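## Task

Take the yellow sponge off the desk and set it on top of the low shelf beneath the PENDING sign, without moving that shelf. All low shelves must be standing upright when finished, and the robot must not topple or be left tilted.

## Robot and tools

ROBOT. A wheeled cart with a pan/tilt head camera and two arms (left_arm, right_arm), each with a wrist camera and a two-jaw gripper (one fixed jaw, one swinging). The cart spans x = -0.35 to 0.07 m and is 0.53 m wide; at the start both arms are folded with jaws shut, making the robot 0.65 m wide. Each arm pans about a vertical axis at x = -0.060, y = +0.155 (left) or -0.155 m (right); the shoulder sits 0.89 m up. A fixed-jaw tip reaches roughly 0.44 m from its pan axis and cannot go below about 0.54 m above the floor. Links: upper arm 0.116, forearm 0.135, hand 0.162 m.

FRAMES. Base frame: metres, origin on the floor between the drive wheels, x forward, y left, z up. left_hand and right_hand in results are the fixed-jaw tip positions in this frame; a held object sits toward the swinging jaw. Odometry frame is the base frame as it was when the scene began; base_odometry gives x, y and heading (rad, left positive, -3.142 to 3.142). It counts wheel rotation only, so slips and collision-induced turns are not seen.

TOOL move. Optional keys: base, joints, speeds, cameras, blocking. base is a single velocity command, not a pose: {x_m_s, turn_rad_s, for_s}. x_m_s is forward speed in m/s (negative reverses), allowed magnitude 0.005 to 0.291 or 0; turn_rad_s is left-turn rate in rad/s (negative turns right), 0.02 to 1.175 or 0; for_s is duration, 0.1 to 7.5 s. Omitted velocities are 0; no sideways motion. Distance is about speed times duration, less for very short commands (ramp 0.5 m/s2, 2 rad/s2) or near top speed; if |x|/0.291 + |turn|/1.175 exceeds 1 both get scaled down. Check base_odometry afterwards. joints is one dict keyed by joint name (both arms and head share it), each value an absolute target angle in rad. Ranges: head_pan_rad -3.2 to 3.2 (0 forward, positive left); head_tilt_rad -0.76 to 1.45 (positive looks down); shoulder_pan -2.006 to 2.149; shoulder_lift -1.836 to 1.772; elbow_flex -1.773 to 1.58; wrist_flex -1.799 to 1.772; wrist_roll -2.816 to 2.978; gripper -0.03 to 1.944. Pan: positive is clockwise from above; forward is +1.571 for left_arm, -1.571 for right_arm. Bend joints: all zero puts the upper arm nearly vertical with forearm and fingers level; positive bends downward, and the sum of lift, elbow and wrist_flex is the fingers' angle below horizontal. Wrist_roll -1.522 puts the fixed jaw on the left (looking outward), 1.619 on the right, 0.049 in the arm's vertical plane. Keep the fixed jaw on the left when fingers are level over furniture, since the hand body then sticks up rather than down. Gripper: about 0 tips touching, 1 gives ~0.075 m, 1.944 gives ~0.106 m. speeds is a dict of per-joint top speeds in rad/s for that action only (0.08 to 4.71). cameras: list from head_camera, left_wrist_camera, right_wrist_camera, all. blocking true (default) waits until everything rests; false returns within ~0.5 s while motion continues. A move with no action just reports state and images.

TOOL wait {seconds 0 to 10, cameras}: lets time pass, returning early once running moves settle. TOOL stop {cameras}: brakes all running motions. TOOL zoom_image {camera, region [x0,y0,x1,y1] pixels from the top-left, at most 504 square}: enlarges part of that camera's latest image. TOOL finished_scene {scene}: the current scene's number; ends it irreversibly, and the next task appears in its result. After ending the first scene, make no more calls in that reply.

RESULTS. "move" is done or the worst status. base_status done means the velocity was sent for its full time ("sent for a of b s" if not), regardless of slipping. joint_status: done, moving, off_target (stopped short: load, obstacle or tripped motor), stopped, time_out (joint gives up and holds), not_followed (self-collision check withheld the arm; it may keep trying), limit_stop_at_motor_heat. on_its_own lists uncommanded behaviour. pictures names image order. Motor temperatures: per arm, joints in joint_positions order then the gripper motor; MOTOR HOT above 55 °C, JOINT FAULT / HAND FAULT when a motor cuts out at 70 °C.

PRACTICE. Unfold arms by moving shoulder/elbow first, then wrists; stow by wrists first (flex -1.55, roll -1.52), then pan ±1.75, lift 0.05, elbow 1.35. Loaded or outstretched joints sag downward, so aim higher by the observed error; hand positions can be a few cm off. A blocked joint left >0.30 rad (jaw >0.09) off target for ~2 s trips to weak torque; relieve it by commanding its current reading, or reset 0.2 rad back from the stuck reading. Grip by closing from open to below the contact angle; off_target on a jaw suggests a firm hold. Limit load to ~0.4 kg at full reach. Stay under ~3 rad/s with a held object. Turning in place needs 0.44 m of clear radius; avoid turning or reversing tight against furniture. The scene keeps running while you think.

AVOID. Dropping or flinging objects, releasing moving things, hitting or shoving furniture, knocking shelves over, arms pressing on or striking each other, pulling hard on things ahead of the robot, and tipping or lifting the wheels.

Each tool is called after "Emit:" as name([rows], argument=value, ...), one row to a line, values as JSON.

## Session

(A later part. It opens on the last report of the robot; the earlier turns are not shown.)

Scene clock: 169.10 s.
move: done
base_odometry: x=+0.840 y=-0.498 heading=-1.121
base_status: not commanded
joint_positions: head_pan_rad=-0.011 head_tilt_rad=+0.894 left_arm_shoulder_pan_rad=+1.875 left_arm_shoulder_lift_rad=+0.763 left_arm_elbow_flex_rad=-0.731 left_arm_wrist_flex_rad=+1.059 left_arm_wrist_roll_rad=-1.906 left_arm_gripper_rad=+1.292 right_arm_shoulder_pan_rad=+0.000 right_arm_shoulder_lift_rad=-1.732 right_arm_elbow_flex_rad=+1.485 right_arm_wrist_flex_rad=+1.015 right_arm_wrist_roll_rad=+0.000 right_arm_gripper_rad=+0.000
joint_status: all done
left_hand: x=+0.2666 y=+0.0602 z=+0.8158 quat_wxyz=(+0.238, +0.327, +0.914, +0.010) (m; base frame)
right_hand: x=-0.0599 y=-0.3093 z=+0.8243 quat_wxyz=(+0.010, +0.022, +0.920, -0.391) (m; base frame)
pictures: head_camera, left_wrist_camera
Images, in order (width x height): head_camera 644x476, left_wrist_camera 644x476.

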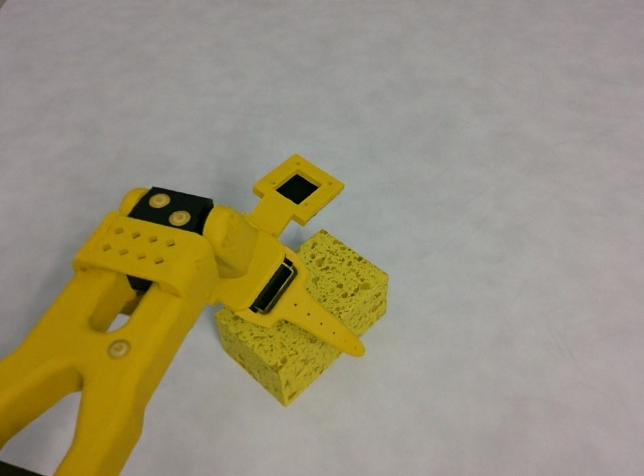

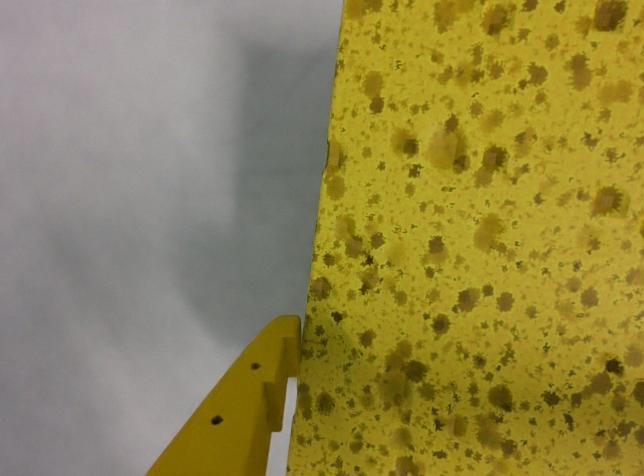

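Emit:
move(joints={"left_arm_gripper_rad": 0.45}, cameras=["head_camera", "left_wrist_camera"])

Scene clock: 180.70 s.
move: done
base_odometry: x=+0.840 y=-0.498 heading=-1.121
base_status: not commanded
joint_positions: head_pan_rad=-0.011 head_tilt_rad=+0.894 left_arm_shoulder_pan_rad=+1.884 left_arm_shoulder_lift_rad=+0.763 left_arm_elbow_flex_rad=-0.743 left_arm_wrist_flex_rad=+1.056 left_arm_wrist_roll_rad=-1.906 left_arm_gripper_rad=+0.465 right_arm_shoulder_pan_rad=+0.003 right_arm_shoulder_lift_rad=-1.732 right_arm_elbow_flex_rad=+1.485 right_arm_wrist_flex_rad=+1.015 right_arm_wrist_roll_rad=+0.000 right_arm_gripper_rad=+0.000
joint_status: all done
left_hand: x=+0.2677 y=+0.0565 z=+0.8187 quat_wxyz=(+0.245, +0.331, +0.911, +0.009) (m; base frame)
right_hand: x=-0.0604 y=-0.3093 z=+0.8243 quat_wxyz=(+0.009, +0.024, +0.920, -0.391) (m; base frame)
pictures: head_camera, left_wrist_camera
Images, in order (width x height): head_camera 644x476, left_wrist_camera 644x476.

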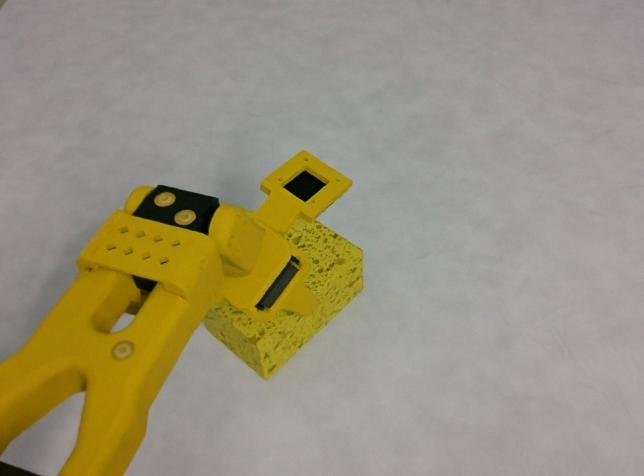

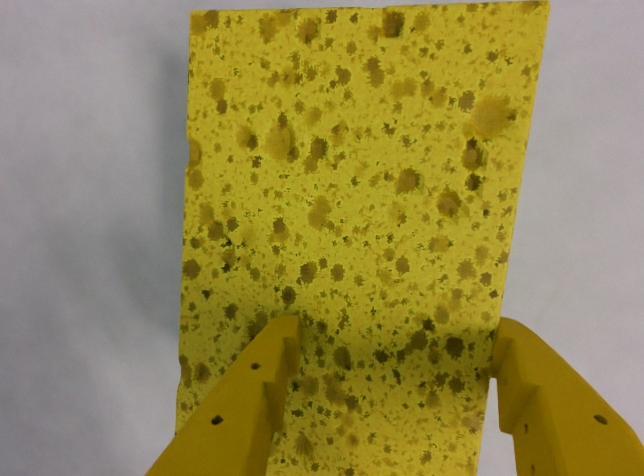

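Emit:
move(joints={"left_arm_gripper_rad":1.35})

Emit:
move(joints={"left_arm_shoulder_lift_rad":0.46})

Emit:
move(joints={"left_arm_shoulder_pan_rad":1.82}, cameras=["head_camera","left_wrist_camera"])

Scene clock: 213.07 s.
move: done
base_odometry: x=+0.840 y=-0.498 heading=-1.121
base_status: not commanded
joint_positions: head_pan_rad=-0.011 head_tilt_rad=+0.894 left_arm_shoulder_pan_rad=+1.884 left_arm_shoulder_lift_rad=+0.763 left_arm_elbow_flex_rad=-0.743 left_arm_wrist_flex_rad=+1.057 left_arm_wrist_roll_rad=-1.906 left_arm_gripper_rad=+1.342 right_arm_shoulder_pan_rad=+0.003 right_arm_shoulder_lift_rad=-1.732 right_arm_elbow_flex_rad=+1.485 right_arm_wrist_flex_rad=+1.015 right_arm_wrist_roll_rad=+0.000 right_arm_gripper_rad=+0.000
joint_status: all done
left_hand: x=+0.2675 y=+0.0566 z=+0.8185 quat_wxyz=(+0.244, +0.331, +0.911, +0.009) (m; base frame)
right_hand: x=-0.0604 y=-0.3093 z=+0.8243 quat_wxyz=(+0.009, +0.024, +0.920, -0.391) (m; base frame)
pictures: none

Scene clock: 214.00 s.
move: done
base_odometry: x=+0.840 y=-0.498 heading=-1.121
base_status: not commanded
joint_positions: head_pan_rad=-0.011 head_tilt_rad=+0.894 left_arm_shoulder_pan_rad=+1.875 left_arm_shoulder_lift_rad=+0.522 left_arm_elbow_flex_rad=-0.743 left_arm_wrist_flex_rad=+1.059 left_arm_wrist_roll_rad=-1.906 left_arm_gripper_rad=+1.342 right_arm_shoulder_pan_rad=+0.003 right_arm_shoulder_lift_rad=-1.732 right_arm_elbow_flex_rad=+1.485 right_arm_wrist_flex_rad=+1.015 right_arm_wrist_roll_rad=+0.000 right_arm_gripper_rad=+0.000
joint_status: all done
left_hand: x=+0.2769 y=+0.0570 z=+0.8949 quat_wxyz=(+0.358, +0.315, +0.879, +0.014) (m; base frame)
right_hand: x=-0.0604 y=-0.3093 z=+0.8243 quat_wxyz=(+0.009, +0.024, +0.920, -0.391) (m; base frame)
pictures: none

Scene clock: 214.90 s.
move: done
base_odometry: x=+0.840 y=-0.498 heading=-1.121
base_status: not commanded
joint_positions: head_pan_rad=-0.011 head_tilt_rad=+0.894 left_arm_shoulder_pan_rad=+1.824 left_arm_shoulder_lift_rad=+0.522 left_arm_elbow_flex_rad=-0.743 left_arm_wrist_flex_rad=+1.059 left_arm_wrist_roll_rad=-1.906 left_arm_gripper_rad=+1.342 right_arm_shoulder_pan_rad=+0.003 right_arm_shoulder_lift_rad=-1.732 right_arm_elbow_flex_rad=+1.485 right_arm_wrist_flex_rad=+1.015 right_arm_wrist_roll_rad=+0.000 right_arm_gripper_rad=+0.000
joint_status: all done
left_hand: x=+0.2814 y=+0.0741 z=+0.8949 quat_wxyz=(+0.358, +0.292, +0.887, +0.023) (m; base frame)
right_hand: x=-0.0604 y=-0.3093 z=+0.8243 quat_wxyz=(+0.009, +0.024, +0.920, -0.391) (m; base frame)
pictures: head_camera, left_wrist_camera
Images, in order (width x height): head_camera 644x476, left_wrist_camera 644x476.

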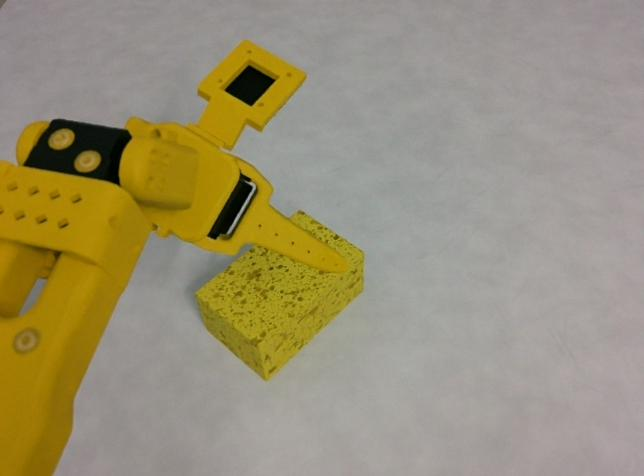

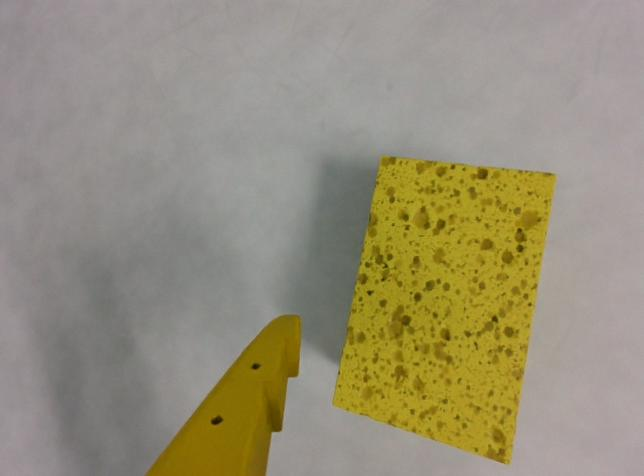

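Emit:
move(joints={"left_arm_shoulder_lift_rad":0.76,"left_arm_elbow_flex_rad":-0.78,"left_arm_wrist_flex_rad":1.06}, speeds={"left_arm_shoulder_lift_rad":0.5})

Emit:
move(joints={"left_arm_shoulder_lift_rad":0.85,"left_arm_elbow_flex_rad":-0.80,"left_arm_wrist_flex_rad":1.04}, speeds={"left_arm_shoulder_lift_rad":0.2}, cameras=["head_camera","left_wrist_camera"])

Scene clock: 225.27 s.
move: done
base_odometry: x=+0.840 y=-0.498 heading=-1.121
base_status: not commanded
joint_positions: head_pan_rad=-0.011 head_tilt_rad=+0.894 left_arm_shoulder_pan_rad=+1.824 left_arm_shoulder_lift_rad=+0.766 left_arm_elbow_flex_rad=-0.751 left_arm_wrist_flex_rad=+1.059 left_arm_wrist_roll_rad=-1.906 left_arm_gripper_rad=+1.342 right_arm_shoulder_pan_rad=+0.004 right_arm_shoulder_lift_rad=-1.732 right_arm_elbow_flex_rad=+1.485 right_arm_wrist_flex_rad=+1.015 right_arm_wrist_roll_rad=+0.000 right_arm_gripper_rad=+0.000
joint_status: all done
left_hand: x=+0.2734 y=+0.0762 z=+0.8191 quat_wxyz=(+0.245, +0.304, +0.921, +0.016) (m; base frame)
right_hand: x=-0.0607 y=-0.3093 z=+0.8243 quat_wxyz=(+0.009, +0.024, +0.920, -0.391) (m; base frame)
pictures: none

Scene clock: 226.17 s.
move: done
base_odometry: x=+0.840 y=-0.498 heading=-1.121
base_status: not commanded
joint_positions: head_pan_rad=-0.011 head_tilt_rad=+0.894 left_arm_shoulder_pan_rad=+1.816 left_arm_shoulder_lift_rad=+0.818 left_arm_elbow_flex_rad=-0.799 left_arm_wrist_flex_rad=+1.036 left_arm_wrist_roll_rad=-1.906 left_arm_gripper_rad=+1.342 right_arm_shoulder_pan_rad=+0.004 right_arm_shoulder_lift_rad=-1.732 right_arm_elbow_flex_rad=+1.485 right_arm_wrist_flex_rad=+1.015 right_arm_wrist_roll_rad=+0.000 right_arm_gripper_rad=+0.000
joint_status: all done
left_hand: x=+0.2795 y=+0.0774 z=+0.8148 quat_wxyz=(+0.254, +0.299, +0.919, +0.018) (m; base frame)
right_hand: x=-0.0607 y=-0.3093 z=+0.8243 quat_wxyz=(+0.009, +0.024, +0.920, -0.391) (m; base frame)
pictures: head_camera, left_wrist_camera
Images, in order (width x height): head_camera 644x476, left_wrist_camera 644x476.

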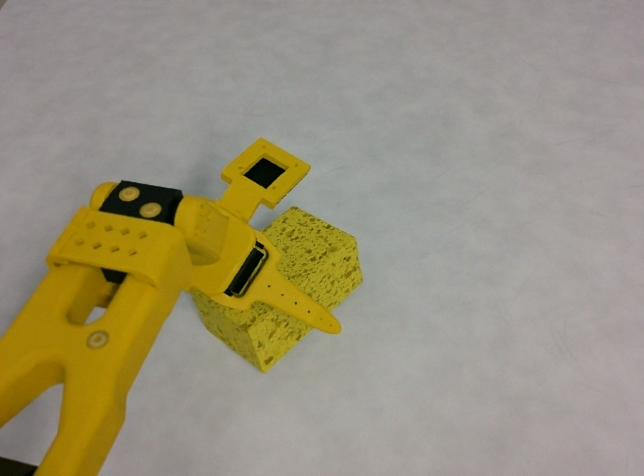

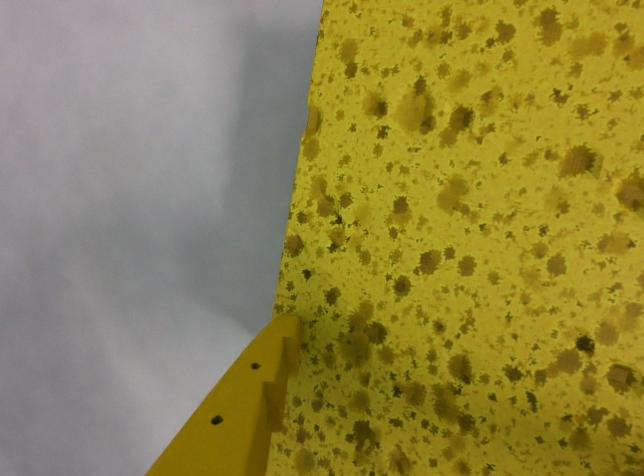

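Emit:
move(joints={"left_arm_shoulder_lift_rad":0.68})

Emit:
move(joints={"left_arm_shoulder_pan_rad":1.765})

Emit:
move(joints={"left_arm_shoulder_lift_rad":0.87,"left_arm_wrist_flex_rad":1.03}, speeds={"left_arm_shoulder_lift_rad":0.25}, cameras=["head_camera","left_wrist_camera"])

Scene clock: 233.00 s.
move: done
base_odometry: x=+0.840 y=-0.498 heading=-1.121
base_status: not commanded
joint_positions: head_pan_rad=-0.011 head_tilt_rad=+0.894 left_arm_shoulder_pan_rad=+1.826 left_arm_shoulder_lift_rad=+0.746 left_arm_elbow_flex_rad=-0.791 left_arm_wrist_flex_rad=+1.047 left_arm_wrist_roll_rad=-1.906 left_arm_gripper_rad=+1.342 right_arm_shoulder_pan_rad=+0.003 right_arm_shoulder_lift_rad=-1.732 right_arm_elbow_flex_rad=+1.485 right_arm_wrist_flex_rad=+1.015 right_arm_wrist_roll_rad=+0.000 right_arm_gripper_rad=+0.000
joint_status: all done
left_hand: x=+0.2812 y=+0.0736 z=+0.8352 quat_wxyz=(+0.280, +0.301, +0.911, +0.018) (m; base frame)
right_hand: x=-0.0604 y=-0.3093 z=+0.8243 quat_wxyz=(+0.009, +0.024, +0.920, -0.391) (m; base frame)
pictures: none

Scene clock: 233.93 s.
move: done
base_odometry: x=+0.840 y=-0.498 heading=-1.121
base_status: not commanded
joint_positions: head_pan_rad=-0.011 head_tilt_rad=+0.894 left_arm_shoulder_pan_rad=+1.766 left_arm_shoulder_lift_rad=+0.746 left_arm_elbow_flex_rad=-0.791 left_arm_wrist_flex_rad=+1.047 left_arm_wrist_roll_rad=-1.906 left_arm_gripper_rad=+1.342 right_arm_shoulder_pan_rad=+0.003 right_arm_shoulder_lift_rad=-1.732 right_arm_elbow_flex_rad=+1.485 right_arm_wrist_flex_rad=+1.015 right_arm_wrist_roll_rad=+0.000 right_arm_gripper_rad=+0.000
joint_status: all done
left_hand: x=+0.2855 y=+0.0942 z=+0.8352 quat_wxyz=(+0.279, +0.274, +0.920, +0.026) (m; base frame)
right_hand: x=-0.0604 y=-0.3093 z=+0.8243 quat_wxyz=(+0.009, +0.024, +0.920, -0.391) (m; base frame)
pictures: none

Scene clock: 235.13 s.
move: done
base_odometry: x=+0.840 y=-0.498 heading=-1.121
base_status: not commanded
joint_positions: head_pan_rad=-0.011 head_tilt_rad=+0.894 left_arm_shoulder_pan_rad=+1.766 left_arm_shoulder_lift_rad=+0.884 left_arm_elbow_flex_rad=-0.791 left_arm_wrist_flex_rad=+1.040 left_arm_wrist_roll_rad=-1.906 left_arm_gripper_rad=+1.342 right_arm_shoulder_pan_rad=+0.003 right_arm_shoulder_lift_rad=-1.732 right_arm_elbow_flex_rad=+1.485 right_arm_wrist_flex_rad=+1.015 right_arm_wrist_roll_rad=+0.000 right_arm_gripper_rad=+0.000
joint_status: all done
left_hand: x=+0.2754 y=+0.0961 z=+0.7921 quat_wxyz=(+0.216, +0.279, +0.936, +0.020) (m; base frame)
right_hand: x=-0.0604 y=-0.3093 z=+0.8243 quat_wxyz=(+0.009, +0.024, +0.920, -0.391) (m; base frame)
pictures: head_camera, left_wrist_camera
Images, in order (width x height): head_camera 644x476, left_wrist_camera 644x476.

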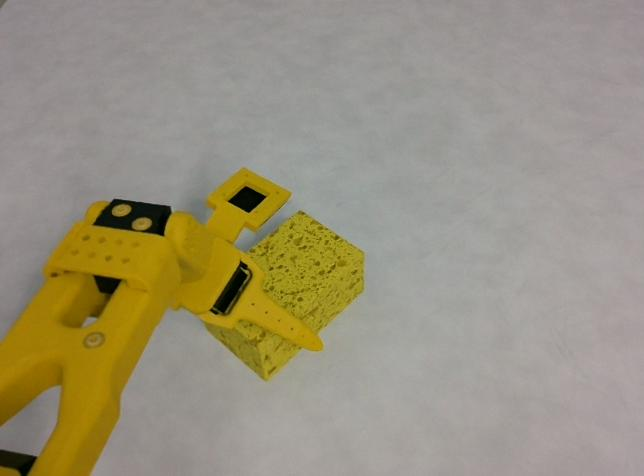

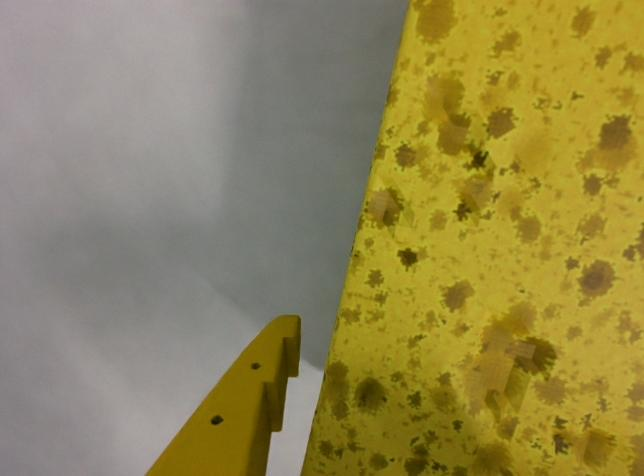

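Emit:
move(joints={"left_arm_gripper_rad":0.6}, cameras=["head_camera","left_wrist_camera"])

Scene clock: 242.50 s.
move: off_target
base_odometry: x=+0.840 y=-0.498 heading=-1.121
base_status: not commanded
joint_positions: head_pan_rad=-0.011 head_tilt_rad=+0.894 left_arm_shoulder_pan_rad=+1.772 left_arm_shoulder_lift_rad=+0.881 left_arm_elbow_flex_rad=-0.791 left_arm_wrist_flex_rad=+1.040 left_arm_wrist_roll_rad=-1.897 left_arm_gripper_rad=+0.887 right_arm_shoulder_pan_rad=+0.004 right_arm_shoulder_lift_rad=-1.732 right_arm_elbow_flex_rad=+1.485 right_arm_wrist_flex_rad=+1.015 right_arm_wrist_roll_rad=+0.000 right_arm_gripper_rad=+0.000
joint_status: left_arm_gripper_rad off_target (ended at +0.886, target +0.600)
left_hand: x=+0.2753 y=+0.0941 z=+0.7930 quat_wxyz=(+0.218, +0.277, +0.936, +0.019) (m; base frame)
right_hand: x=-0.0607 y=-0.3093 z=+0.8243 quat_wxyz=(+0.009, +0.024, +0.920, -0.391) (m; base frame)
pictures: head_camera, left_wrist_camera
Images, in order (width x height): head_camera 644x476, left_wrist_camera 644x476.

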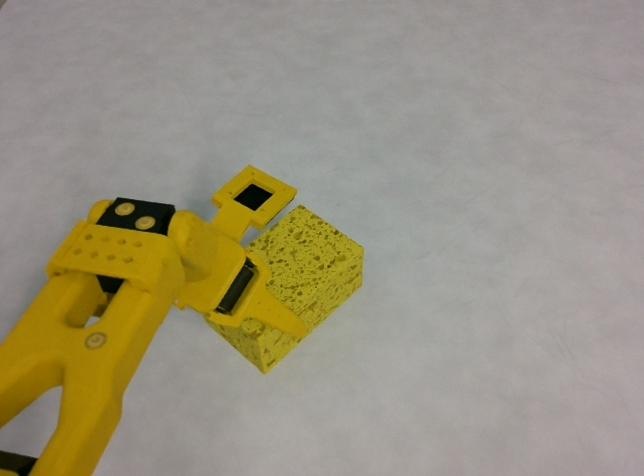

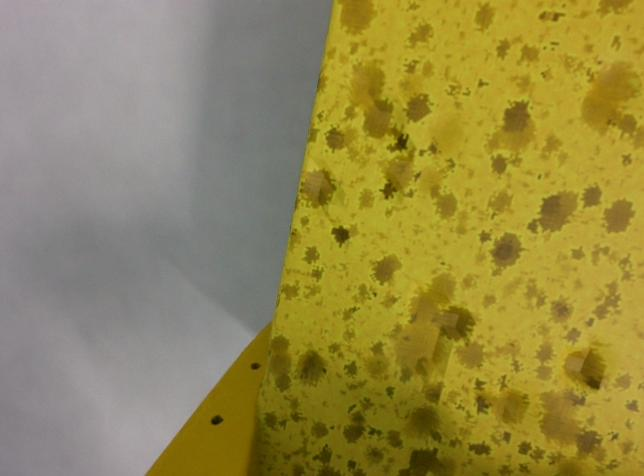

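Emit:
move(joints={"left_arm_gripper_rad":0.79,"left_arm_shoulder_lift_rad":0.35,"left_arm_elbow_flex_rad":-0.5,"left_arm_wrist_flex_rad":0.9}, speeds={"left_arm_shoulder_lift_rad":0.7,"left_arm_elbow_flex_rad":0.4,"left_arm_wrist_flex_rad":0.4})

Emit:
move(joints={"left_arm_shoulder_lift_rad":0.05,"left_arm_elbow_flex_rad":-0.2,"left_arm_wrist_flex_rad":0.8,"head_tilt_rad":0.3}, speeds={"left_arm_shoulder_lift_rad":0.7,"left_arm_elbow_flex_rad":0.7,"left_arm_wrist_flex_rad":0.4}, cameras=["left_wrist_camera"])

Emit:
move(base={"x_m_s":-0.22,"for_s":1.85})

Emit:
move(base={"turn_rad_s":-0.8,"for_s":2.82}, cameras=["head_camera","left_wrist_camera"])

Scene clock: 264.33 s.
move: off_target
base_odometry: x=+0.840 y=-0.498 heading=-1.121
base_status: not commanded
joint_positions: head_pan_rad=-0.011 head_tilt_rad=+0.894 left_arm_shoulder_pan_rad=+1.770 left_arm_shoulder_lift_rad=+0.416 left_arm_elbow_flex_rad=-0.496 left_arm_wrist_flex_rad=+0.913 left_arm_wrist_roll_rad=-1.906 left_arm_gripper_rad=+0.888 right_arm_shoulder_pan_rad=+0.004 right_arm_shoulder_lift_rad=-1.732 right_arm_elbow_flex_rad=+1.485 right_arm_wrist_flex_rad=+1.015 right_arm_wrist_roll_rad=+0.000 right_arm_gripper_rad=+0.000
joint_status: left_arm_gripper_rad off_target (ended at +0.888, target +0.790); the others done
left_hand: x=+0.2802 y=+0.0936 z=+0.8847 quat_wxyz=(+0.359, +0.268, +0.893, +0.033) (m; base frame)
right_hand: x=-0.0607 y=-0.3093 z=+0.8243 quat_wxyz=(+0.009, +0.024, +0.920, -0.391) (m; base frame)
pictures: none

Scene clock: 265.53 s.
move: done
base_odometry: x=+0.840 y=-0.498 heading=-1.121
base_status: not commanded
joint_positions: head_pan_rad=-0.011 head_tilt_rad=+0.313 left_arm_shoulder_pan_rad=+1.770 left_arm_shoulder_lift_rad=+0.108 left_arm_elbow_flex_rad=-0.194 left_arm_wrist_flex_rad=+0.815 left_arm_wrist_roll_rad=-1.906 left_arm_gripper_rad=+0.888 right_arm_shoulder_pan_rad=+0.004 right_arm_shoulder_lift_rad=-1.732 right_arm_elbow_flex_rad=+1.485 right_arm_wrist_flex_rad=+1.015 right_arm_wrist_roll_rad=+0.000 right_arm_gripper_rad=+0.000
joint_status: all done
left_hand: x=+0.2609 y=+0.0975 z=+0.9149 quat_wxyz=(+0.407, +0.262, +0.874, +0.038) (m; base frame)
right_hand: x=-0.0607 y=-0.3093 z=+0.8243 quat_wxyz=(+0.009, +0.024, +0.920, -0.391) (m; base frame)
pictures: left_wrist_camera
Images, in order (width x height): left_wrist_camera 644x476.

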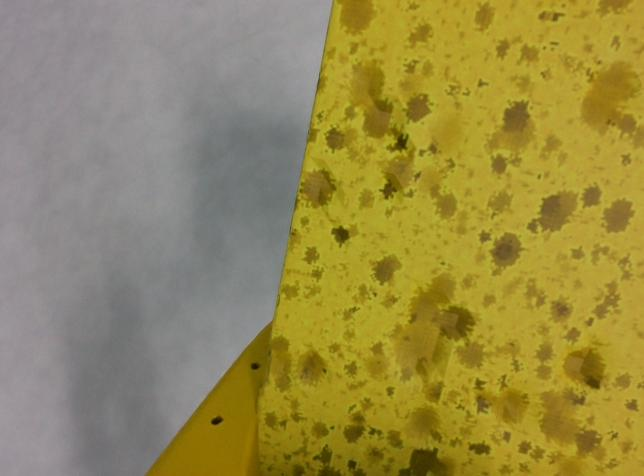

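Scene clock: 268.70 s.
move: done
base_odometry: x=+0.661 y=-0.127 heading=-1.116
base_status: done (sent for 1.87 of 1.87 s)
joint_positions: head_pan_rad=-0.011 head_tilt_rad=+0.312 left_arm_shoulder_pan_rad=+1.770 left_arm_shoulder_lift_rad=+0.106 left_arm_elbow_flex_rad=-0.194 left_arm_wrist_flex_rad=+0.815 left_arm_wrist_roll_rad=-1.906 left_arm_gripper_rad=+0.888 right_arm_shoulder_pan_rad=+0.001 right_arm_shoulder_lift_rad=-1.732 right_arm_elbow_flex_rad=+1.485 right_arm_wrist_flex_rad=+1.015 right_arm_wrist_roll_rad=+0.000 right_arm_gripper_rad=+0.000
joint_status: not commanded
left_hand: x=+0.2608 y=+0.0975 z=+0.9153 quat_wxyz=(+0.408, +0.262, +0.874, +0.038) (m; base frame)
right_hand: x=-0.0602 y=-0.3093 z=+0.8243 quat_wxyz=(+0.009, +0.023, +0.920, -0.391) (m; base frame)
pictures: none

Scene clock: 272.33 s.
move: done
base_odometry: x=+0.661 y=-0.127 heading=+2.897
base_status: done (sent for 2.83 of 2.83 s)
joint_positions: head_pan_rad=-0.011 head_tilt_rad=+0.312 left_arm_shoulder_pan_rad=+1.770 left_arm_shoulder_lift_rad=+0.106 left_arm_elbow_flex_rad=-0.194 left_arm_wrist_flex_rad=+0.815 left_arm_wrist_roll_rad=-1.906 left_arm_gripper_rad=+0.888 right_arm_shoulder_pan_rad=+0.003 right_arm_shoulder_lift_rad=-1.732 right_arm_elbow_flex_rad=+1.485 right_arm_wrist_flex_rad=+1.015 right_arm_wrist_roll_rad=+0.000 right_arm_gripper_rad=+0.000
joint_status: not commanded
left_hand: x=+0.2608 y=+0.0975 z=+0.9153 quat_wxyz=(+0.408, +0.262, +0.874, +0.038) (m; base frame)
right_hand: x=-0.0604 y=-0.3093 z=+0.8243 quat_wxyz=(+0.009, +0.024, +0.920, -0.391) (m; base frame)
pictures: head_camera, left_wrist_camera
Images, in order (width x height): head_camera 644x476, left_wrist_camera 644x476.

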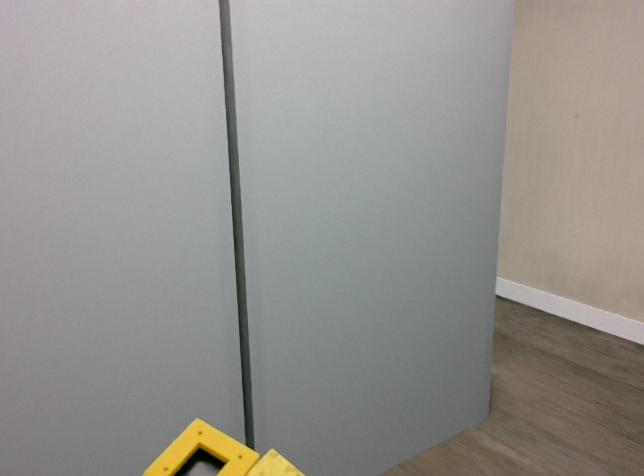

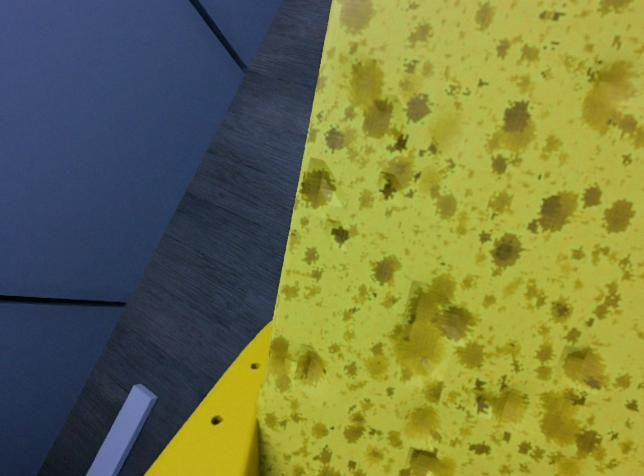

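Emit:
move(base={"x_m_s":0.27,"for_s":2.6})

Emit:
move(base={"turn_rad_s":-0.8,"for_s":1.1}, cameras=["head_camera"])

Emit:
move(base={"x_m_s":0.27,"for_s":6.3})

Emit:
move(base={"turn_rad_s":0.8,"for_s":1.96}, cameras=["head_camera","left_wrist_camera"])

Scene clock: 285.03 s.
move: done
base_odometry: x=-0.021 y=+0.043 heading=+2.897
base_status: done (sent for 2.6 of 2.6 s)
joint_positions: head_pan_rad=-0.011 head_tilt_rad=+0.312 left_arm_shoulder_pan_rad=+1.770 left_arm_shoulder_lift_rad=+0.106 left_arm_elbow_flex_rad=-0.194 left_arm_wrist_flex_rad=+0.815 left_arm_wrist_roll_rad=-1.906 left_arm_gripper_rad=+0.888 right_arm_shoulder_pan_rad=+0.003 right_arm_shoulder_lift_rad=-1.732 right_arm_elbow_flex_rad=+1.485 right_arm_wrist_flex_rad=+1.015 right_arm_wrist_roll_rad=+0.000 right_arm_gripper_rad=+0.000
joint_status: not commanded
left_hand: x=+0.2608 y=+0.0975 z=+0.9153 quat_wxyz=(+0.408, +0.262, +0.874, +0.038) (m; base frame)
right_hand: x=-0.0604 y=-0.3093 z=+0.8243 quat_wxyz=(+0.009, +0.024, +0.920, -0.391) (m; base frame)
pictures: none

Scene clock: 286.87 s.
move: done
base_odometry: x=-0.020 y=+0.043 heading=+2.017
base_status: done (sent for 1.1 of 1.1 s)
joint_positions: head_pan_rad=-0.011 head_tilt_rad=+0.312 left_arm_shoulder_pan_rad=+1.770 left_arm_shoulder_lift_rad=+0.106 left_arm_elbow_flex_rad=-0.194 left_arm_wrist_flex_rad=+0.815 left_arm_wrist_roll_rad=-1.906 left_arm_gripper_rad=+0.888 right_arm_shoulder_pan_rad=+0.004 right_arm_shoulder_lift_rad=-1.732 right_arm_elbow_flex_rad=+1.485 right_arm_wrist_flex_rad=+1.015 right_arm_wrist_roll_rad=+0.000 right_arm_gripper_rad=+0.000
joint_status: not commanded
left_hand: x=+0.2608 y=+0.0975 z=+0.9153 quat_wxyz=(+0.408, +0.262, +0.874, +0.038) (m; base frame)
right_hand: x=-0.0607 y=-0.3093 z=+0.8243 quat_wxyz=(+0.009, +0.024, +0.920, -0.391) (m; base frame)
pictures: head_camera
Images, in order (width x height): head_camera 644x476.

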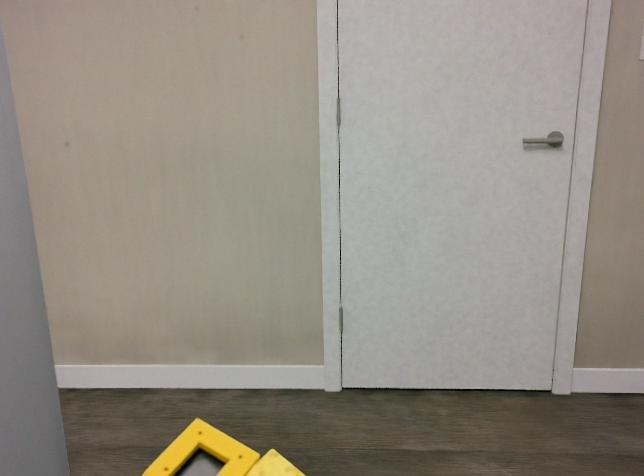

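Scene clock: 294.37 s.
move: done
base_odometry: x=-0.753 y=+1.579 heading=+2.015
base_status: done (sent for 6.3 of 6.3 s)
joint_positions: head_pan_rad=-0.011 head_tilt_rad=+0.312 left_arm_shoulder_pan_rad=+1.770 left_arm_shoulder_lift_rad=+0.105 left_arm_elbow_flex_rad=-0.194 left_arm_wrist_flex_rad=+0.815 left_arm_wrist_roll_rad=-1.906 left_arm_gripper_rad=+0.888 right_arm_shoulder_pan_rad=+0.004 right_arm_shoulder_lift_rad=-1.732 right_arm_elbow_flex_rad=+1.485 right_arm_wrist_flex_rad=+1.015 right_arm_wrist_roll_rad=+0.000 right_arm_gripper_rad=+0.000
joint_status: not commanded
left_hand: x=+0.2608 y=+0.0975 z=+0.9158 quat_wxyz=(+0.408, +0.262, +0.873, +0.038) (m; base frame)
right_hand: x=-0.0607 y=-0.3093 z=+0.8243 quat_wxyz=(+0.009, +0.024, +0.920, -0.391) (m; base frame)
pictures: none

Scene clock: 297.13 s.
move: done
base_odometry: x=-0.752 y=+1.578 heading=-2.694
base_status: done (sent for 1.97 of 1.97 s)
joint_positions: head_pan_rad=-0.011 head_tilt_rad=+0.312 left_arm_shoulder_pan_rad=+1.761 left_arm_shoulder_lift_rad=+0.105 left_arm_elbow_flex_rad=-0.194 left_arm_wrist_flex_rad=+0.815 left_arm_wrist_roll_rad=-1.906 left_arm_gripper_rad=+0.888 right_arm_shoulder_pan_rad=-0.002 right_arm_shoulder_lift_rad=-1.732 right_arm_elbow_flex_rad=+1.485 right_arm_wrist_flex_rad=+1.015 right_arm_wrist_roll_rad=+0.000 right_arm_gripper_rad=+0.000
joint_status: not commanded
left_hand: x=+0.2613 y=+0.1005 z=+0.9158 quat_wxyz=(+0.408, +0.258, +0.875, +0.040) (m; base frame)
right_hand: x=-0.0597 y=-0.3093 z=+0.8243 quat_wxyz=(+0.010, +0.021, +0.920, -0.390) (m; base frame)
pictures: head_camera, left_wrist_camera
Images, in order (width x height): head_camera 644x476, left_wrist_camera 644x476.

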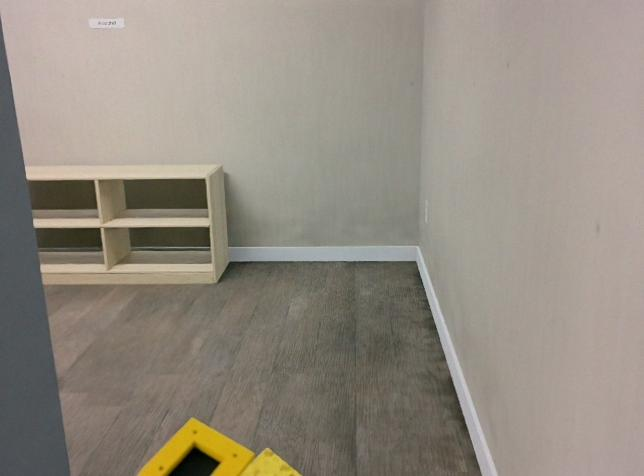

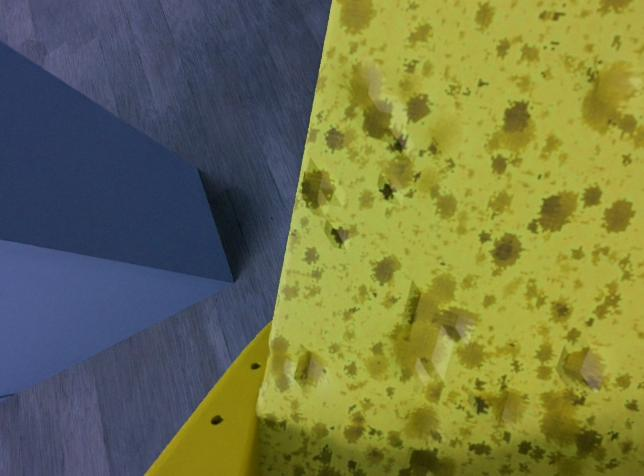

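Emit:
zoom_image(camera="head_camera", region=[70, 5, 150, 45])

Scaled by 6.300.

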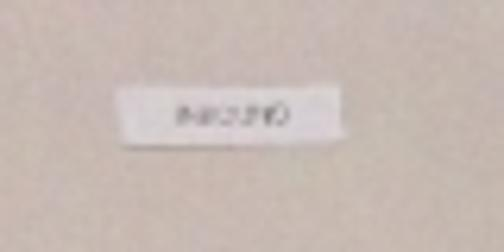

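Emit:
move(joints={"head_pan_rad":0.5,"head_tilt_rad":0.8}, cameras=["head_camera"])

Emit:
move(joints={"head_pan_rad":-0.5,"head_tilt_rad":0.8}, cameras=["head_camera"])

Scene clock: 319.93 s.
move: done
base_odometry: x=-0.752 y=+1.578 heading=-2.694
base_status: not commanded
joint_positions: head_pan_rad=+0.489 head_tilt_rad=+0.794 left_arm_shoulder_pan_rad=+1.761 left_arm_shoulder_lift_rad=+0.105 left_arm_elbow_flex_rad=-0.194 left_arm_wrist_flex_rad=+0.815 left_arm_wrist_roll_rad=-1.906 left_arm_gripper_rad=+0.888 right_arm_shoulder_pan_rad=-0.002 right_arm_shoulder_lift_rad=-1.732 right_arm_elbow_flex_rad=+1.485 right_arm_wrist_flex_rad=+1.015 right_arm_wrist_roll_rad=+0.000 right_arm_gripper_rad=+0.000
joint_status: all done
left_hand: x=+0.2613 y=+0.1005 z=+0.9158 quat_wxyz=(+0.408, +0.258, +0.875, +0.040) (m; base frame)
right_hand: x=-0.0597 y=-0.3093 z=+0.8243 quat_wxyz=(+0.010, +0.021, +0.920, -0.390) (m; base frame)
pictures: head_camera
Images, in order (width x height): head_camera 644x476.

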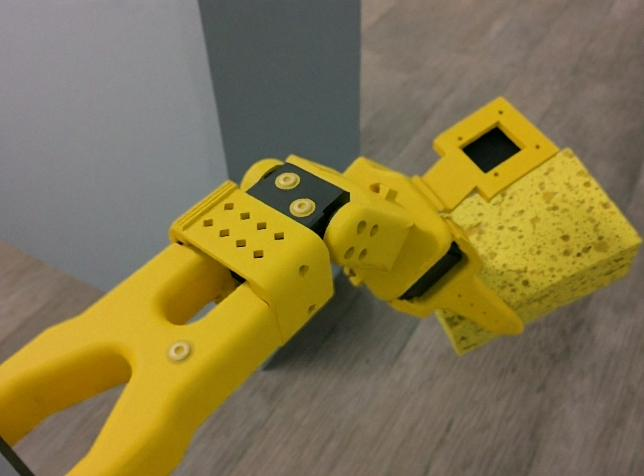

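Scene clock: 321.40 s.
move: done
base_odometry: x=-0.752 y=+1.578 heading=-2.694
base_status: not commanded
joint_positions: head_pan_rad=-0.491 head_tilt_rad=+0.794 left_arm_shoulder_pan_rad=+1.761 left_arm_shoulder_lift_rad=+0.105 left_arm_elbow_flex_rad=-0.194 left_arm_wrist_flex_rad=+0.815 left_arm_wrist_roll_rad=-1.906 left_arm_gripper_rad=+0.888 right_arm_shoulder_pan_rad=-0.002 right_arm_shoulder_lift_rad=-1.732 right_arm_elbow_flex_rad=+1.485 right_arm_wrist_flex_rad=+1.015 right_arm_wrist_roll_rad=+0.000 right_arm_gripper_rad=+0.000
joint_status: all done
left_hand: x=+0.2613 y=+0.1005 z=+0.9158 quat_wxyz=(+0.408, +0.258, +0.875, +0.040) (m; base frame)
right_hand: x=-0.0597 y=-0.3093 z=+0.8243 quat_wxyz=(+0.010, +0.021, +0.920, -0.390) (m; base frame)
pictures: head_camera
Images, in order (width x height): head_camera 644x476.

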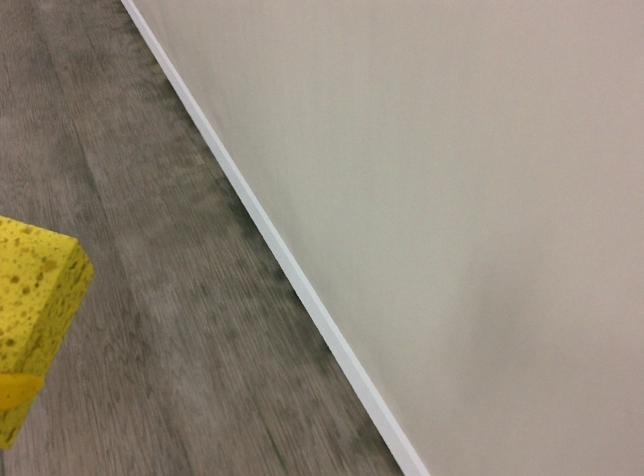

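Emit:
move(base={"turn_rad_s":-0.3,"for_s":0.3}, joints={"head_pan_rad":0.0,"head_tilt_rad":0.2})

Emit:
move(base={"x_m_s":0.27,"for_s":5.7})

Emit:
move(base={"turn_rad_s":0.8,"for_s":0.95}, cameras=["head_camera"])

Scene clock: 343.10 s.
move: done
base_odometry: x=-0.753 y=+1.578 heading=-2.784
base_status: done (sent for 0.3 of 0.3 s)
joint_positions: head_pan_rad=-0.011 head_tilt_rad=+0.212 left_arm_shoulder_pan_rad=+1.764 left_arm_shoulder_lift_rad=+0.105 left_arm_elbow_flex_rad=-0.194 left_arm_wrist_flex_rad=+0.815 left_arm_wrist_roll_rad=-1.906 left_arm_gripper_rad=+0.888 right_arm_shoulder_pan_rad=+0.003 right_arm_shoulder_lift_rad=-1.732 right_arm_elbow_flex_rad=+1.485 right_arm_wrist_flex_rad=+1.015 right_arm_wrist_roll_rad=+0.000 right_arm_gripper_rad=+0.000
joint_status: all done
left_hand: x=+0.2612 y=+0.0995 z=+0.9158 quat_wxyz=(+0.408, +0.260, +0.874, +0.039) (m; base frame)
right_hand: x=-0.0604 y=-0.3093 z=+0.8243 quat_wxyz=(+0.009, +0.024, +0.920, -0.391) (m; base frame)
pictures: none

Scene clock: 349.80 s.
move: done
base_odometry: x=-2.172 y=+1.048 heading=-2.794
base_status: done (sent for 5.7 of 5.7 s)
joint_positions: head_pan_rad=-0.011 head_tilt_rad=+0.212 left_arm_shoulder_pan_rad=+1.769 left_arm_shoulder_lift_rad=+0.105 left_arm_elbow_flex_rad=-0.194 left_arm_wrist_flex_rad=+0.815 left_arm_wrist_roll_rad=-1.906 left_arm_gripper_rad=+0.888 right_arm_shoulder_pan_rad=+0.004 right_arm_shoulder_lift_rad=-1.720 right_arm_elbow_flex_rad=+1.525 right_arm_wrist_flex_rad=+1.029 right_arm_wrist_roll_rad=+0.008 right_arm_gripper_rad=-0.008
joint_status: not commanded
left_hand: x=+0.2609 y=+0.0980 z=+0.9158 quat_wxyz=(+0.408, +0.262, +0.874, +0.038) (m; base frame)
right_hand: x=-0.0607 y=-0.3032 z=+0.8120 quat_wxyz=(+0.007, +0.021, +0.933, -0.360) (m; base frame)
pictures: none

Scene clock: 351.50 s.
move: done
base_odometry: x=-2.172 y=+1.048 heading=-2.024
base_status: done (sent for 0.97 of 0.97 s)
joint_positions: head_pan_rad=-0.011 head_tilt_rad=+0.212 left_arm_shoulder_pan_rad=+1.764 left_arm_shoulder_lift_rad=+0.105 left_arm_elbow_flex_rad=-0.193 left_arm_wrist_flex_rad=+0.815 left_arm_wrist_roll_rad=-1.906 left_arm_gripper_rad=+0.888 right_arm_shoulder_pan_rad=+0.007 right_arm_shoulder_lift_rad=-1.720 right_arm_elbow_flex_rad=+1.497 right_arm_wrist_flex_rad=+1.086 right_arm_wrist_roll_rad=+0.008 right_arm_gripper_rad=-0.017
joint_status: not commanded
left_hand: x=+0.2610 y=+0.0995 z=+0.9154 quat_wxyz=(+0.408, +0.260, +0.875, +0.039) (m; base frame)
right_hand: x=-0.0611 y=-0.2987 z=+0.8127 quat_wxyz=(+0.006, +0.023, +0.938, -0.346) (m; base frame)
pictures: head_camera
Images, in order (width x height): head_camera 644x476.

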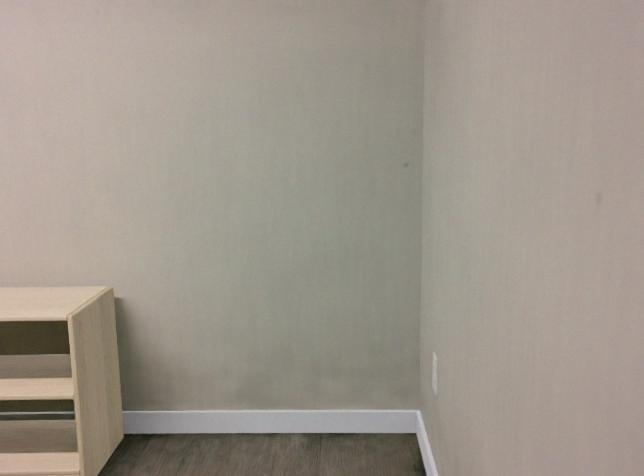

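Emit:
move(base={"x_m_s":0.2,"turn_rad_s":0.28,"for_s":4.4})

Emit:
move(base={"x_m_s":0.25,"for_s":2.2}, joints={"head_pan_rad":-1.1,"head_tilt_rad":0.2}, cameras=["head_camera"])

Scene clock: 383.83 s.
move: done
base_odometry: x=-2.014 y=+0.247 heading=-0.803
base_status: done (sent for 4.4 of 4.4 s)
joint_positions: head_pan_rad=-0.010 head_tilt_rad=+0.212 left_arm_shoulder_pan_rad=+1.764 left_arm_shoulder_lift_rad=+0.103 left_arm_elbow_flex_rad=-0.193 left_arm_wrist_flex_rad=+0.815 left_arm_wrist_roll_rad=-1.906 left_arm_gripper_rad=+0.888 right_arm_shoulder_pan_rad=+0.006 right_arm_shoulder_lift_rad=-1.720 right_arm_elbow_flex_rad=+1.525 right_arm_wrist_flex_rad=+1.029 right_arm_wrist_roll_rad=+0.008 right_arm_gripper_rad=-0.008
joint_status: not commanded
left_hand: x=+0.2610 y=+0.0995 z=+0.9158 quat_wxyz=(+0.408, +0.260, +0.874, +0.039) (m; base frame)
right_hand: x=-0.0609 y=-0.3032 z=+0.8120 quat_wxyz=(+0.006, +0.022, +0.933, -0.360) (m; base frame)
pictures: none

Scene clock: 387.20 s.
move: done
base_odometry: x=-1.632 y=-0.149 heading=-0.806
base_status: done (sent for 2.2 of 2.2 s)
joint_positions: head_pan_rad=-1.091 head_tilt_rad=+0.212 left_arm_shoulder_pan_rad=+1.770 left_arm_shoulder_lift_rad=+0.103 left_arm_elbow_flex_rad=-0.193 left_arm_wrist_flex_rad=+0.815 left_arm_wrist_roll_rad=-1.906 left_arm_gripper_rad=+0.888 right_arm_shoulder_pan_rad=+0.007 right_arm_shoulder_lift_rad=-1.720 right_arm_elbow_flex_rad=+1.525 right_arm_wrist_flex_rad=+1.029 right_arm_wrist_roll_rad=+0.008 right_arm_gripper_rad=-0.008
joint_status: all done
left_hand: x=+0.2606 y=+0.0975 z=+0.9158 quat_wxyz=(+0.408, +0.262, +0.873, +0.038) (m; base frame)
right_hand: x=-0.0611 y=-0.3032 z=+0.8120 quat_wxyz=(+0.006, +0.022, +0.933, -0.360) (m; base frame)
pictures: head_camera
Images, in order (width x height): head_camera 644x476.

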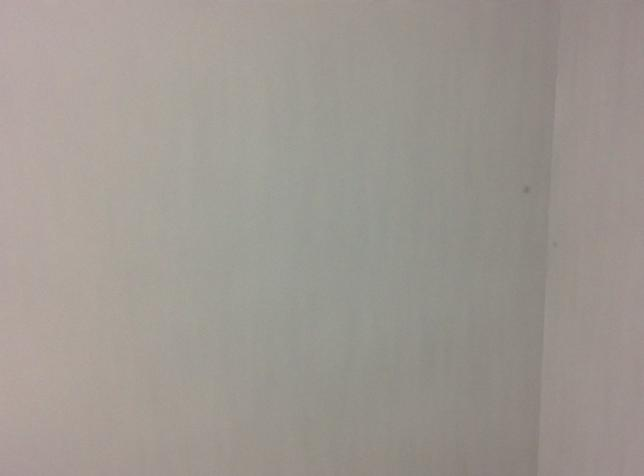

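Emit:
move(joints={"head_pan_rad":-0.4,"head_tilt_rad":0.3}, cameras=["head_camera"])

Emit:
move(joints={"head_pan_rad":0.3,"head_tilt_rad":0.1}, cameras=["head_camera"])

Scene clock: 393.10 s.
move: done
base_odometry: x=-1.632 y=-0.149 heading=-0.806
base_status: not commanded
joint_positions: head_pan_rad=-0.411 head_tilt_rad=+0.292 left_arm_shoulder_pan_rad=+1.770 left_arm_shoulder_lift_rad=+0.103 left_arm_elbow_flex_rad=-0.193 left_arm_wrist_flex_rad=+0.815 left_arm_wrist_roll_rad=-1.906 left_arm_gripper_rad=+0.888 right_arm_shoulder_pan_rad=+0.007 right_arm_shoulder_lift_rad=-1.720 right_arm_elbow_flex_rad=+1.525 right_arm_wrist_flex_rad=+1.029 right_arm_wrist_roll_rad=+0.008 right_arm_gripper_rad=-0.008
joint_status: all done
left_hand: x=+0.2606 y=+0.0975 z=+0.9158 quat_wxyz=(+0.408, +0.262, +0.873, +0.038) (m; base frame)
right_hand: x=-0.0611 y=-0.3032 z=+0.8120 quat_wxyz=(+0.006, +0.022, +0.933, -0.360) (m; base frame)
pictures: head_camera
Images, in order (width x height): head_camera 644x476.

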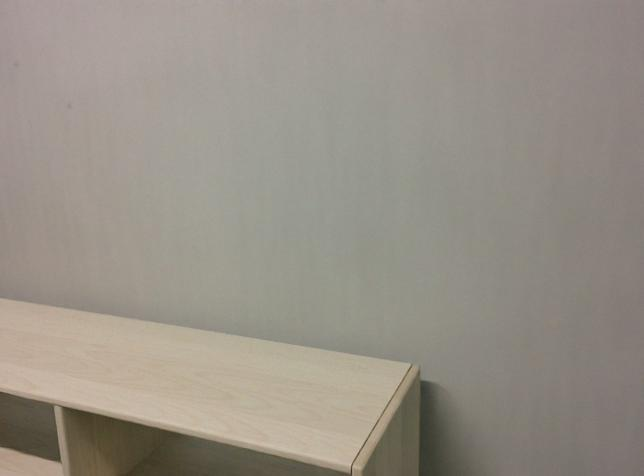

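Scene clock: 394.37 s.
move: done
base_odometry: x=-1.632 y=-0.149 heading=-0.806
base_status: not commanded
joint_positions: head_pan_rad=+0.290 head_tilt_rad=+0.111 left_arm_shoulder_pan_rad=+1.770 left_arm_shoulder_lift_rad=+0.103 left_arm_elbow_flex_rad=-0.193 left_arm_wrist_flex_rad=+0.815 left_arm_wrist_roll_rad=-1.906 left_arm_gripper_rad=+0.888 right_arm_shoulder_pan_rad=+0.007 right_arm_shoulder_lift_rad=-1.720 right_arm_elbow_flex_rad=+1.525 right_arm_wrist_flex_rad=+1.029 right_arm_wrist_roll_rad=+0.008 right_arm_gripper_rad=-0.008
joint_status: all done
left_hand: x=+0.2606 y=+0.0975 z=+0.9158 quat_wxyz=(+0.408, +0.262, +0.873, +0.038) (m; base frame)
right_hand: x=-0.0611 y=-0.3032 z=+0.8120 quat_wxyz=(+0.006, +0.022, +0.933, -0.360) (m; base frame)
pictures: head_camera
Images, in order (width x height): head_camera 644x476.

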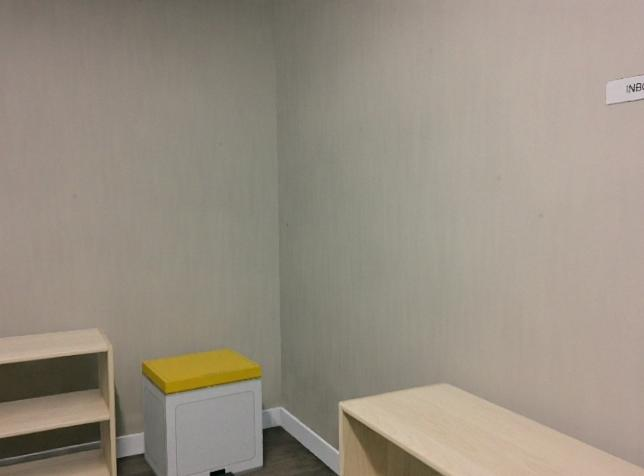

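Emit:
move(joints={"head_pan_rad":0.85,"head_tilt_rad":0.15}, cameras=["head_camera"])

Emit:
move(joints={"head_pan_rad":0.1,"head_tilt_rad":0.65}, cameras=["head_camera"])

Scene clock: 402.37 s.
move: done
base_odometry: x=-1.632 y=-0.149 heading=-0.806
base_status: not commanded
joint_positions: head_pan_rad=+0.839 head_tilt_rad=+0.141 left_arm_shoulder_pan_rad=+1.770 left_arm_shoulder_lift_rad=+0.103 left_arm_elbow_flex_rad=-0.193 left_arm_wrist_flex_rad=+0.815 left_arm_wrist_roll_rad=-1.906 left_arm_gripper_rad=+0.888 right_arm_shoulder_pan_rad=+0.007 right_arm_shoulder_lift_rad=-1.720 right_arm_elbow_flex_rad=+1.525 right_arm_wrist_flex_rad=+1.029 right_arm_wrist_roll_rad=+0.008 right_arm_gripper_rad=-0.008
joint_status: all done
left_hand: x=+0.2606 y=+0.0975 z=+0.9158 quat_wxyz=(+0.408, +0.262, +0.873, +0.038) (m; base frame)
right_hand: x=-0.0611 y=-0.3032 z=+0.8120 quat_wxyz=(+0.006, +0.022, +0.933, -0.360) (m; base frame)
pictures: head_camera
Images, in order (width x height): head_camera 644x476.

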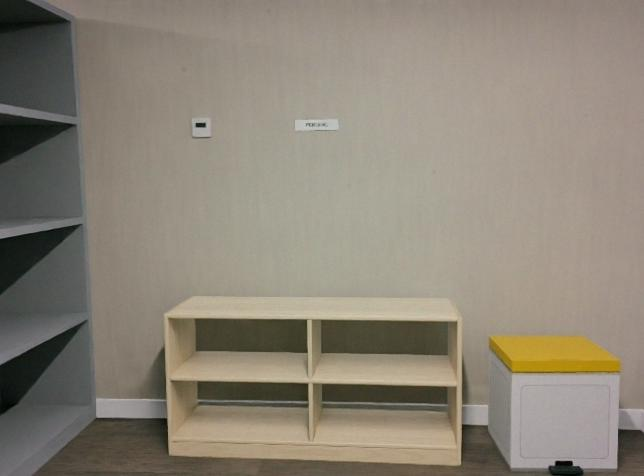

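Scene clock: 403.67 s.
move: done
base_odometry: x=-1.632 y=-0.149 heading=-0.806
base_status: not commanded
joint_positions: head_pan_rad=+0.109 head_tilt_rad=+0.644 left_arm_shoulder_pan_rad=+1.770 left_arm_shoulder_lift_rad=+0.103 left_arm_elbow_flex_rad=-0.193 left_arm_wrist_flex_rad=+0.815 left_arm_wrist_roll_rad=-1.906 left_arm_gripper_rad=+0.888 right_arm_shoulder_pan_rad=+0.007 right_arm_shoulder_lift_rad=-1.720 right_arm_elbow_flex_rad=+1.525 right_arm_wrist_flex_rad=+1.029 right_arm_wrist_roll_rad=+0.008 right_arm_gripper_rad=-0.008
joint_status: all done
left_hand: x=+0.2606 y=+0.0975 z=+0.9158 quat_wxyz=(+0.408, +0.262, +0.873, +0.038) (m; base frame)
right_hand: x=-0.0611 y=-0.3032 z=+0.8120 quat_wxyz=(+0.006, +0.022, +0.933, -0.360) (m; base frame)
pictures: head_camera
Images, in order (width x height): head_camera 644x476.

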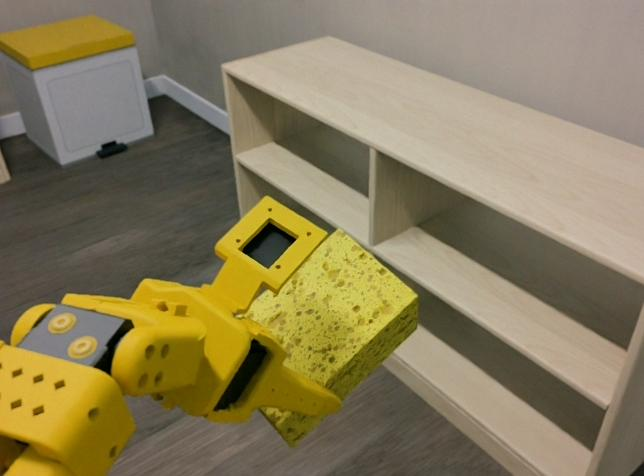

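Emit:
move(base={"turn_rad_s":0.7,"for_s":1.18}, joints={"head_pan_rad":0.0,"head_tilt_rad":0.4})

Emit:
move(base={"x_m_s":0.27,"for_s":5.6}, cameras=["head_camera"])

Scene clock: 421.43 s.
move: done
base_odometry: x=-1.633 y=-0.149 heading=+0.011
base_status: done (sent for 1.17 of 1.17 s)
joint_positions: head_pan_rad=+0.009 head_tilt_rad=+0.413 left_arm_shoulder_pan_rad=+1.761 left_arm_shoulder_lift_rad=+0.103 left_arm_elbow_flex_rad=-0.193 left_arm_wrist_flex_rad=+0.815 left_arm_wrist_roll_rad=-1.906 left_arm_gripper_rad=+0.888 right_arm_shoulder_pan_rad=+0.001 right_arm_shoulder_lift_rad=-1.720 right_arm_elbow_flex_rad=+1.525 right_arm_wrist_flex_rad=+1.029 right_arm_wrist_roll_rad=+0.008 right_arm_gripper_rad=-0.008
joint_status: all done
left_hand: x=+0.2612 y=+0.1005 z=+0.9158 quat_wxyz=(+0.408, +0.258, +0.875, +0.040) (m; base frame)
right_hand: x=-0.0602 y=-0.3032 z=+0.8120 quat_wxyz=(+0.007, +0.020, +0.933, -0.360) (m; base frame)
pictures: none

Scene clock: 428.23 s.
move: done
base_odometry: x=-0.120 y=-0.129 heading=+0.014
base_status: done (sent for 5.6 of 5.6 s)
joint_positions: head_pan_rad=+0.009 head_tilt_rad=+0.412 left_arm_shoulder_pan_rad=+1.763 left_arm_shoulder_lift_rad=+0.103 left_arm_elbow_flex_rad=-0.193 left_arm_wrist_flex_rad=+0.815 left_arm_wrist_roll_rad=-1.906 left_arm_gripper_rad=+0.888 right_arm_shoulder_pan_rad=+0.007 right_arm_shoulder_lift_rad=-1.720 right_arm_elbow_flex_rad=+1.525 right_arm_wrist_flex_rad=+1.029 right_arm_wrist_roll_rad=+0.008 right_arm_gripper_rad=-0.008
joint_status: not commanded
left_hand: x=+0.2611 y=+0.1000 z=+0.9158 quat_wxyz=(+0.408, +0.259, +0.874, +0.039) (m; base frame)
right_hand: x=-0.0611 y=-0.3032 z=+0.8120 quat_wxyz=(+0.006, +0.022, +0.933, -0.360) (m; base frame)
pictures: head_camera
Images, in order (width x height): head_camera 644x476.

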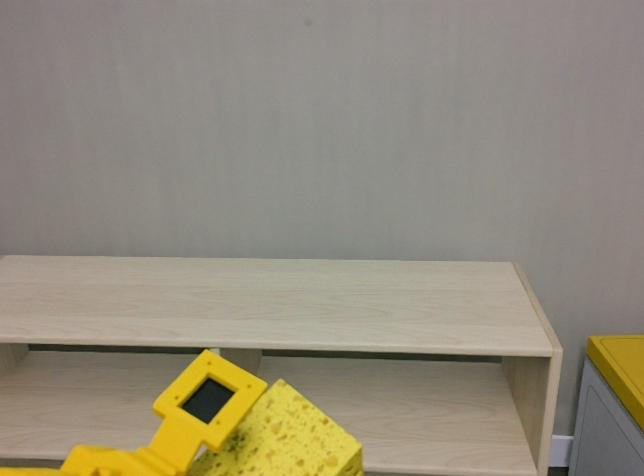

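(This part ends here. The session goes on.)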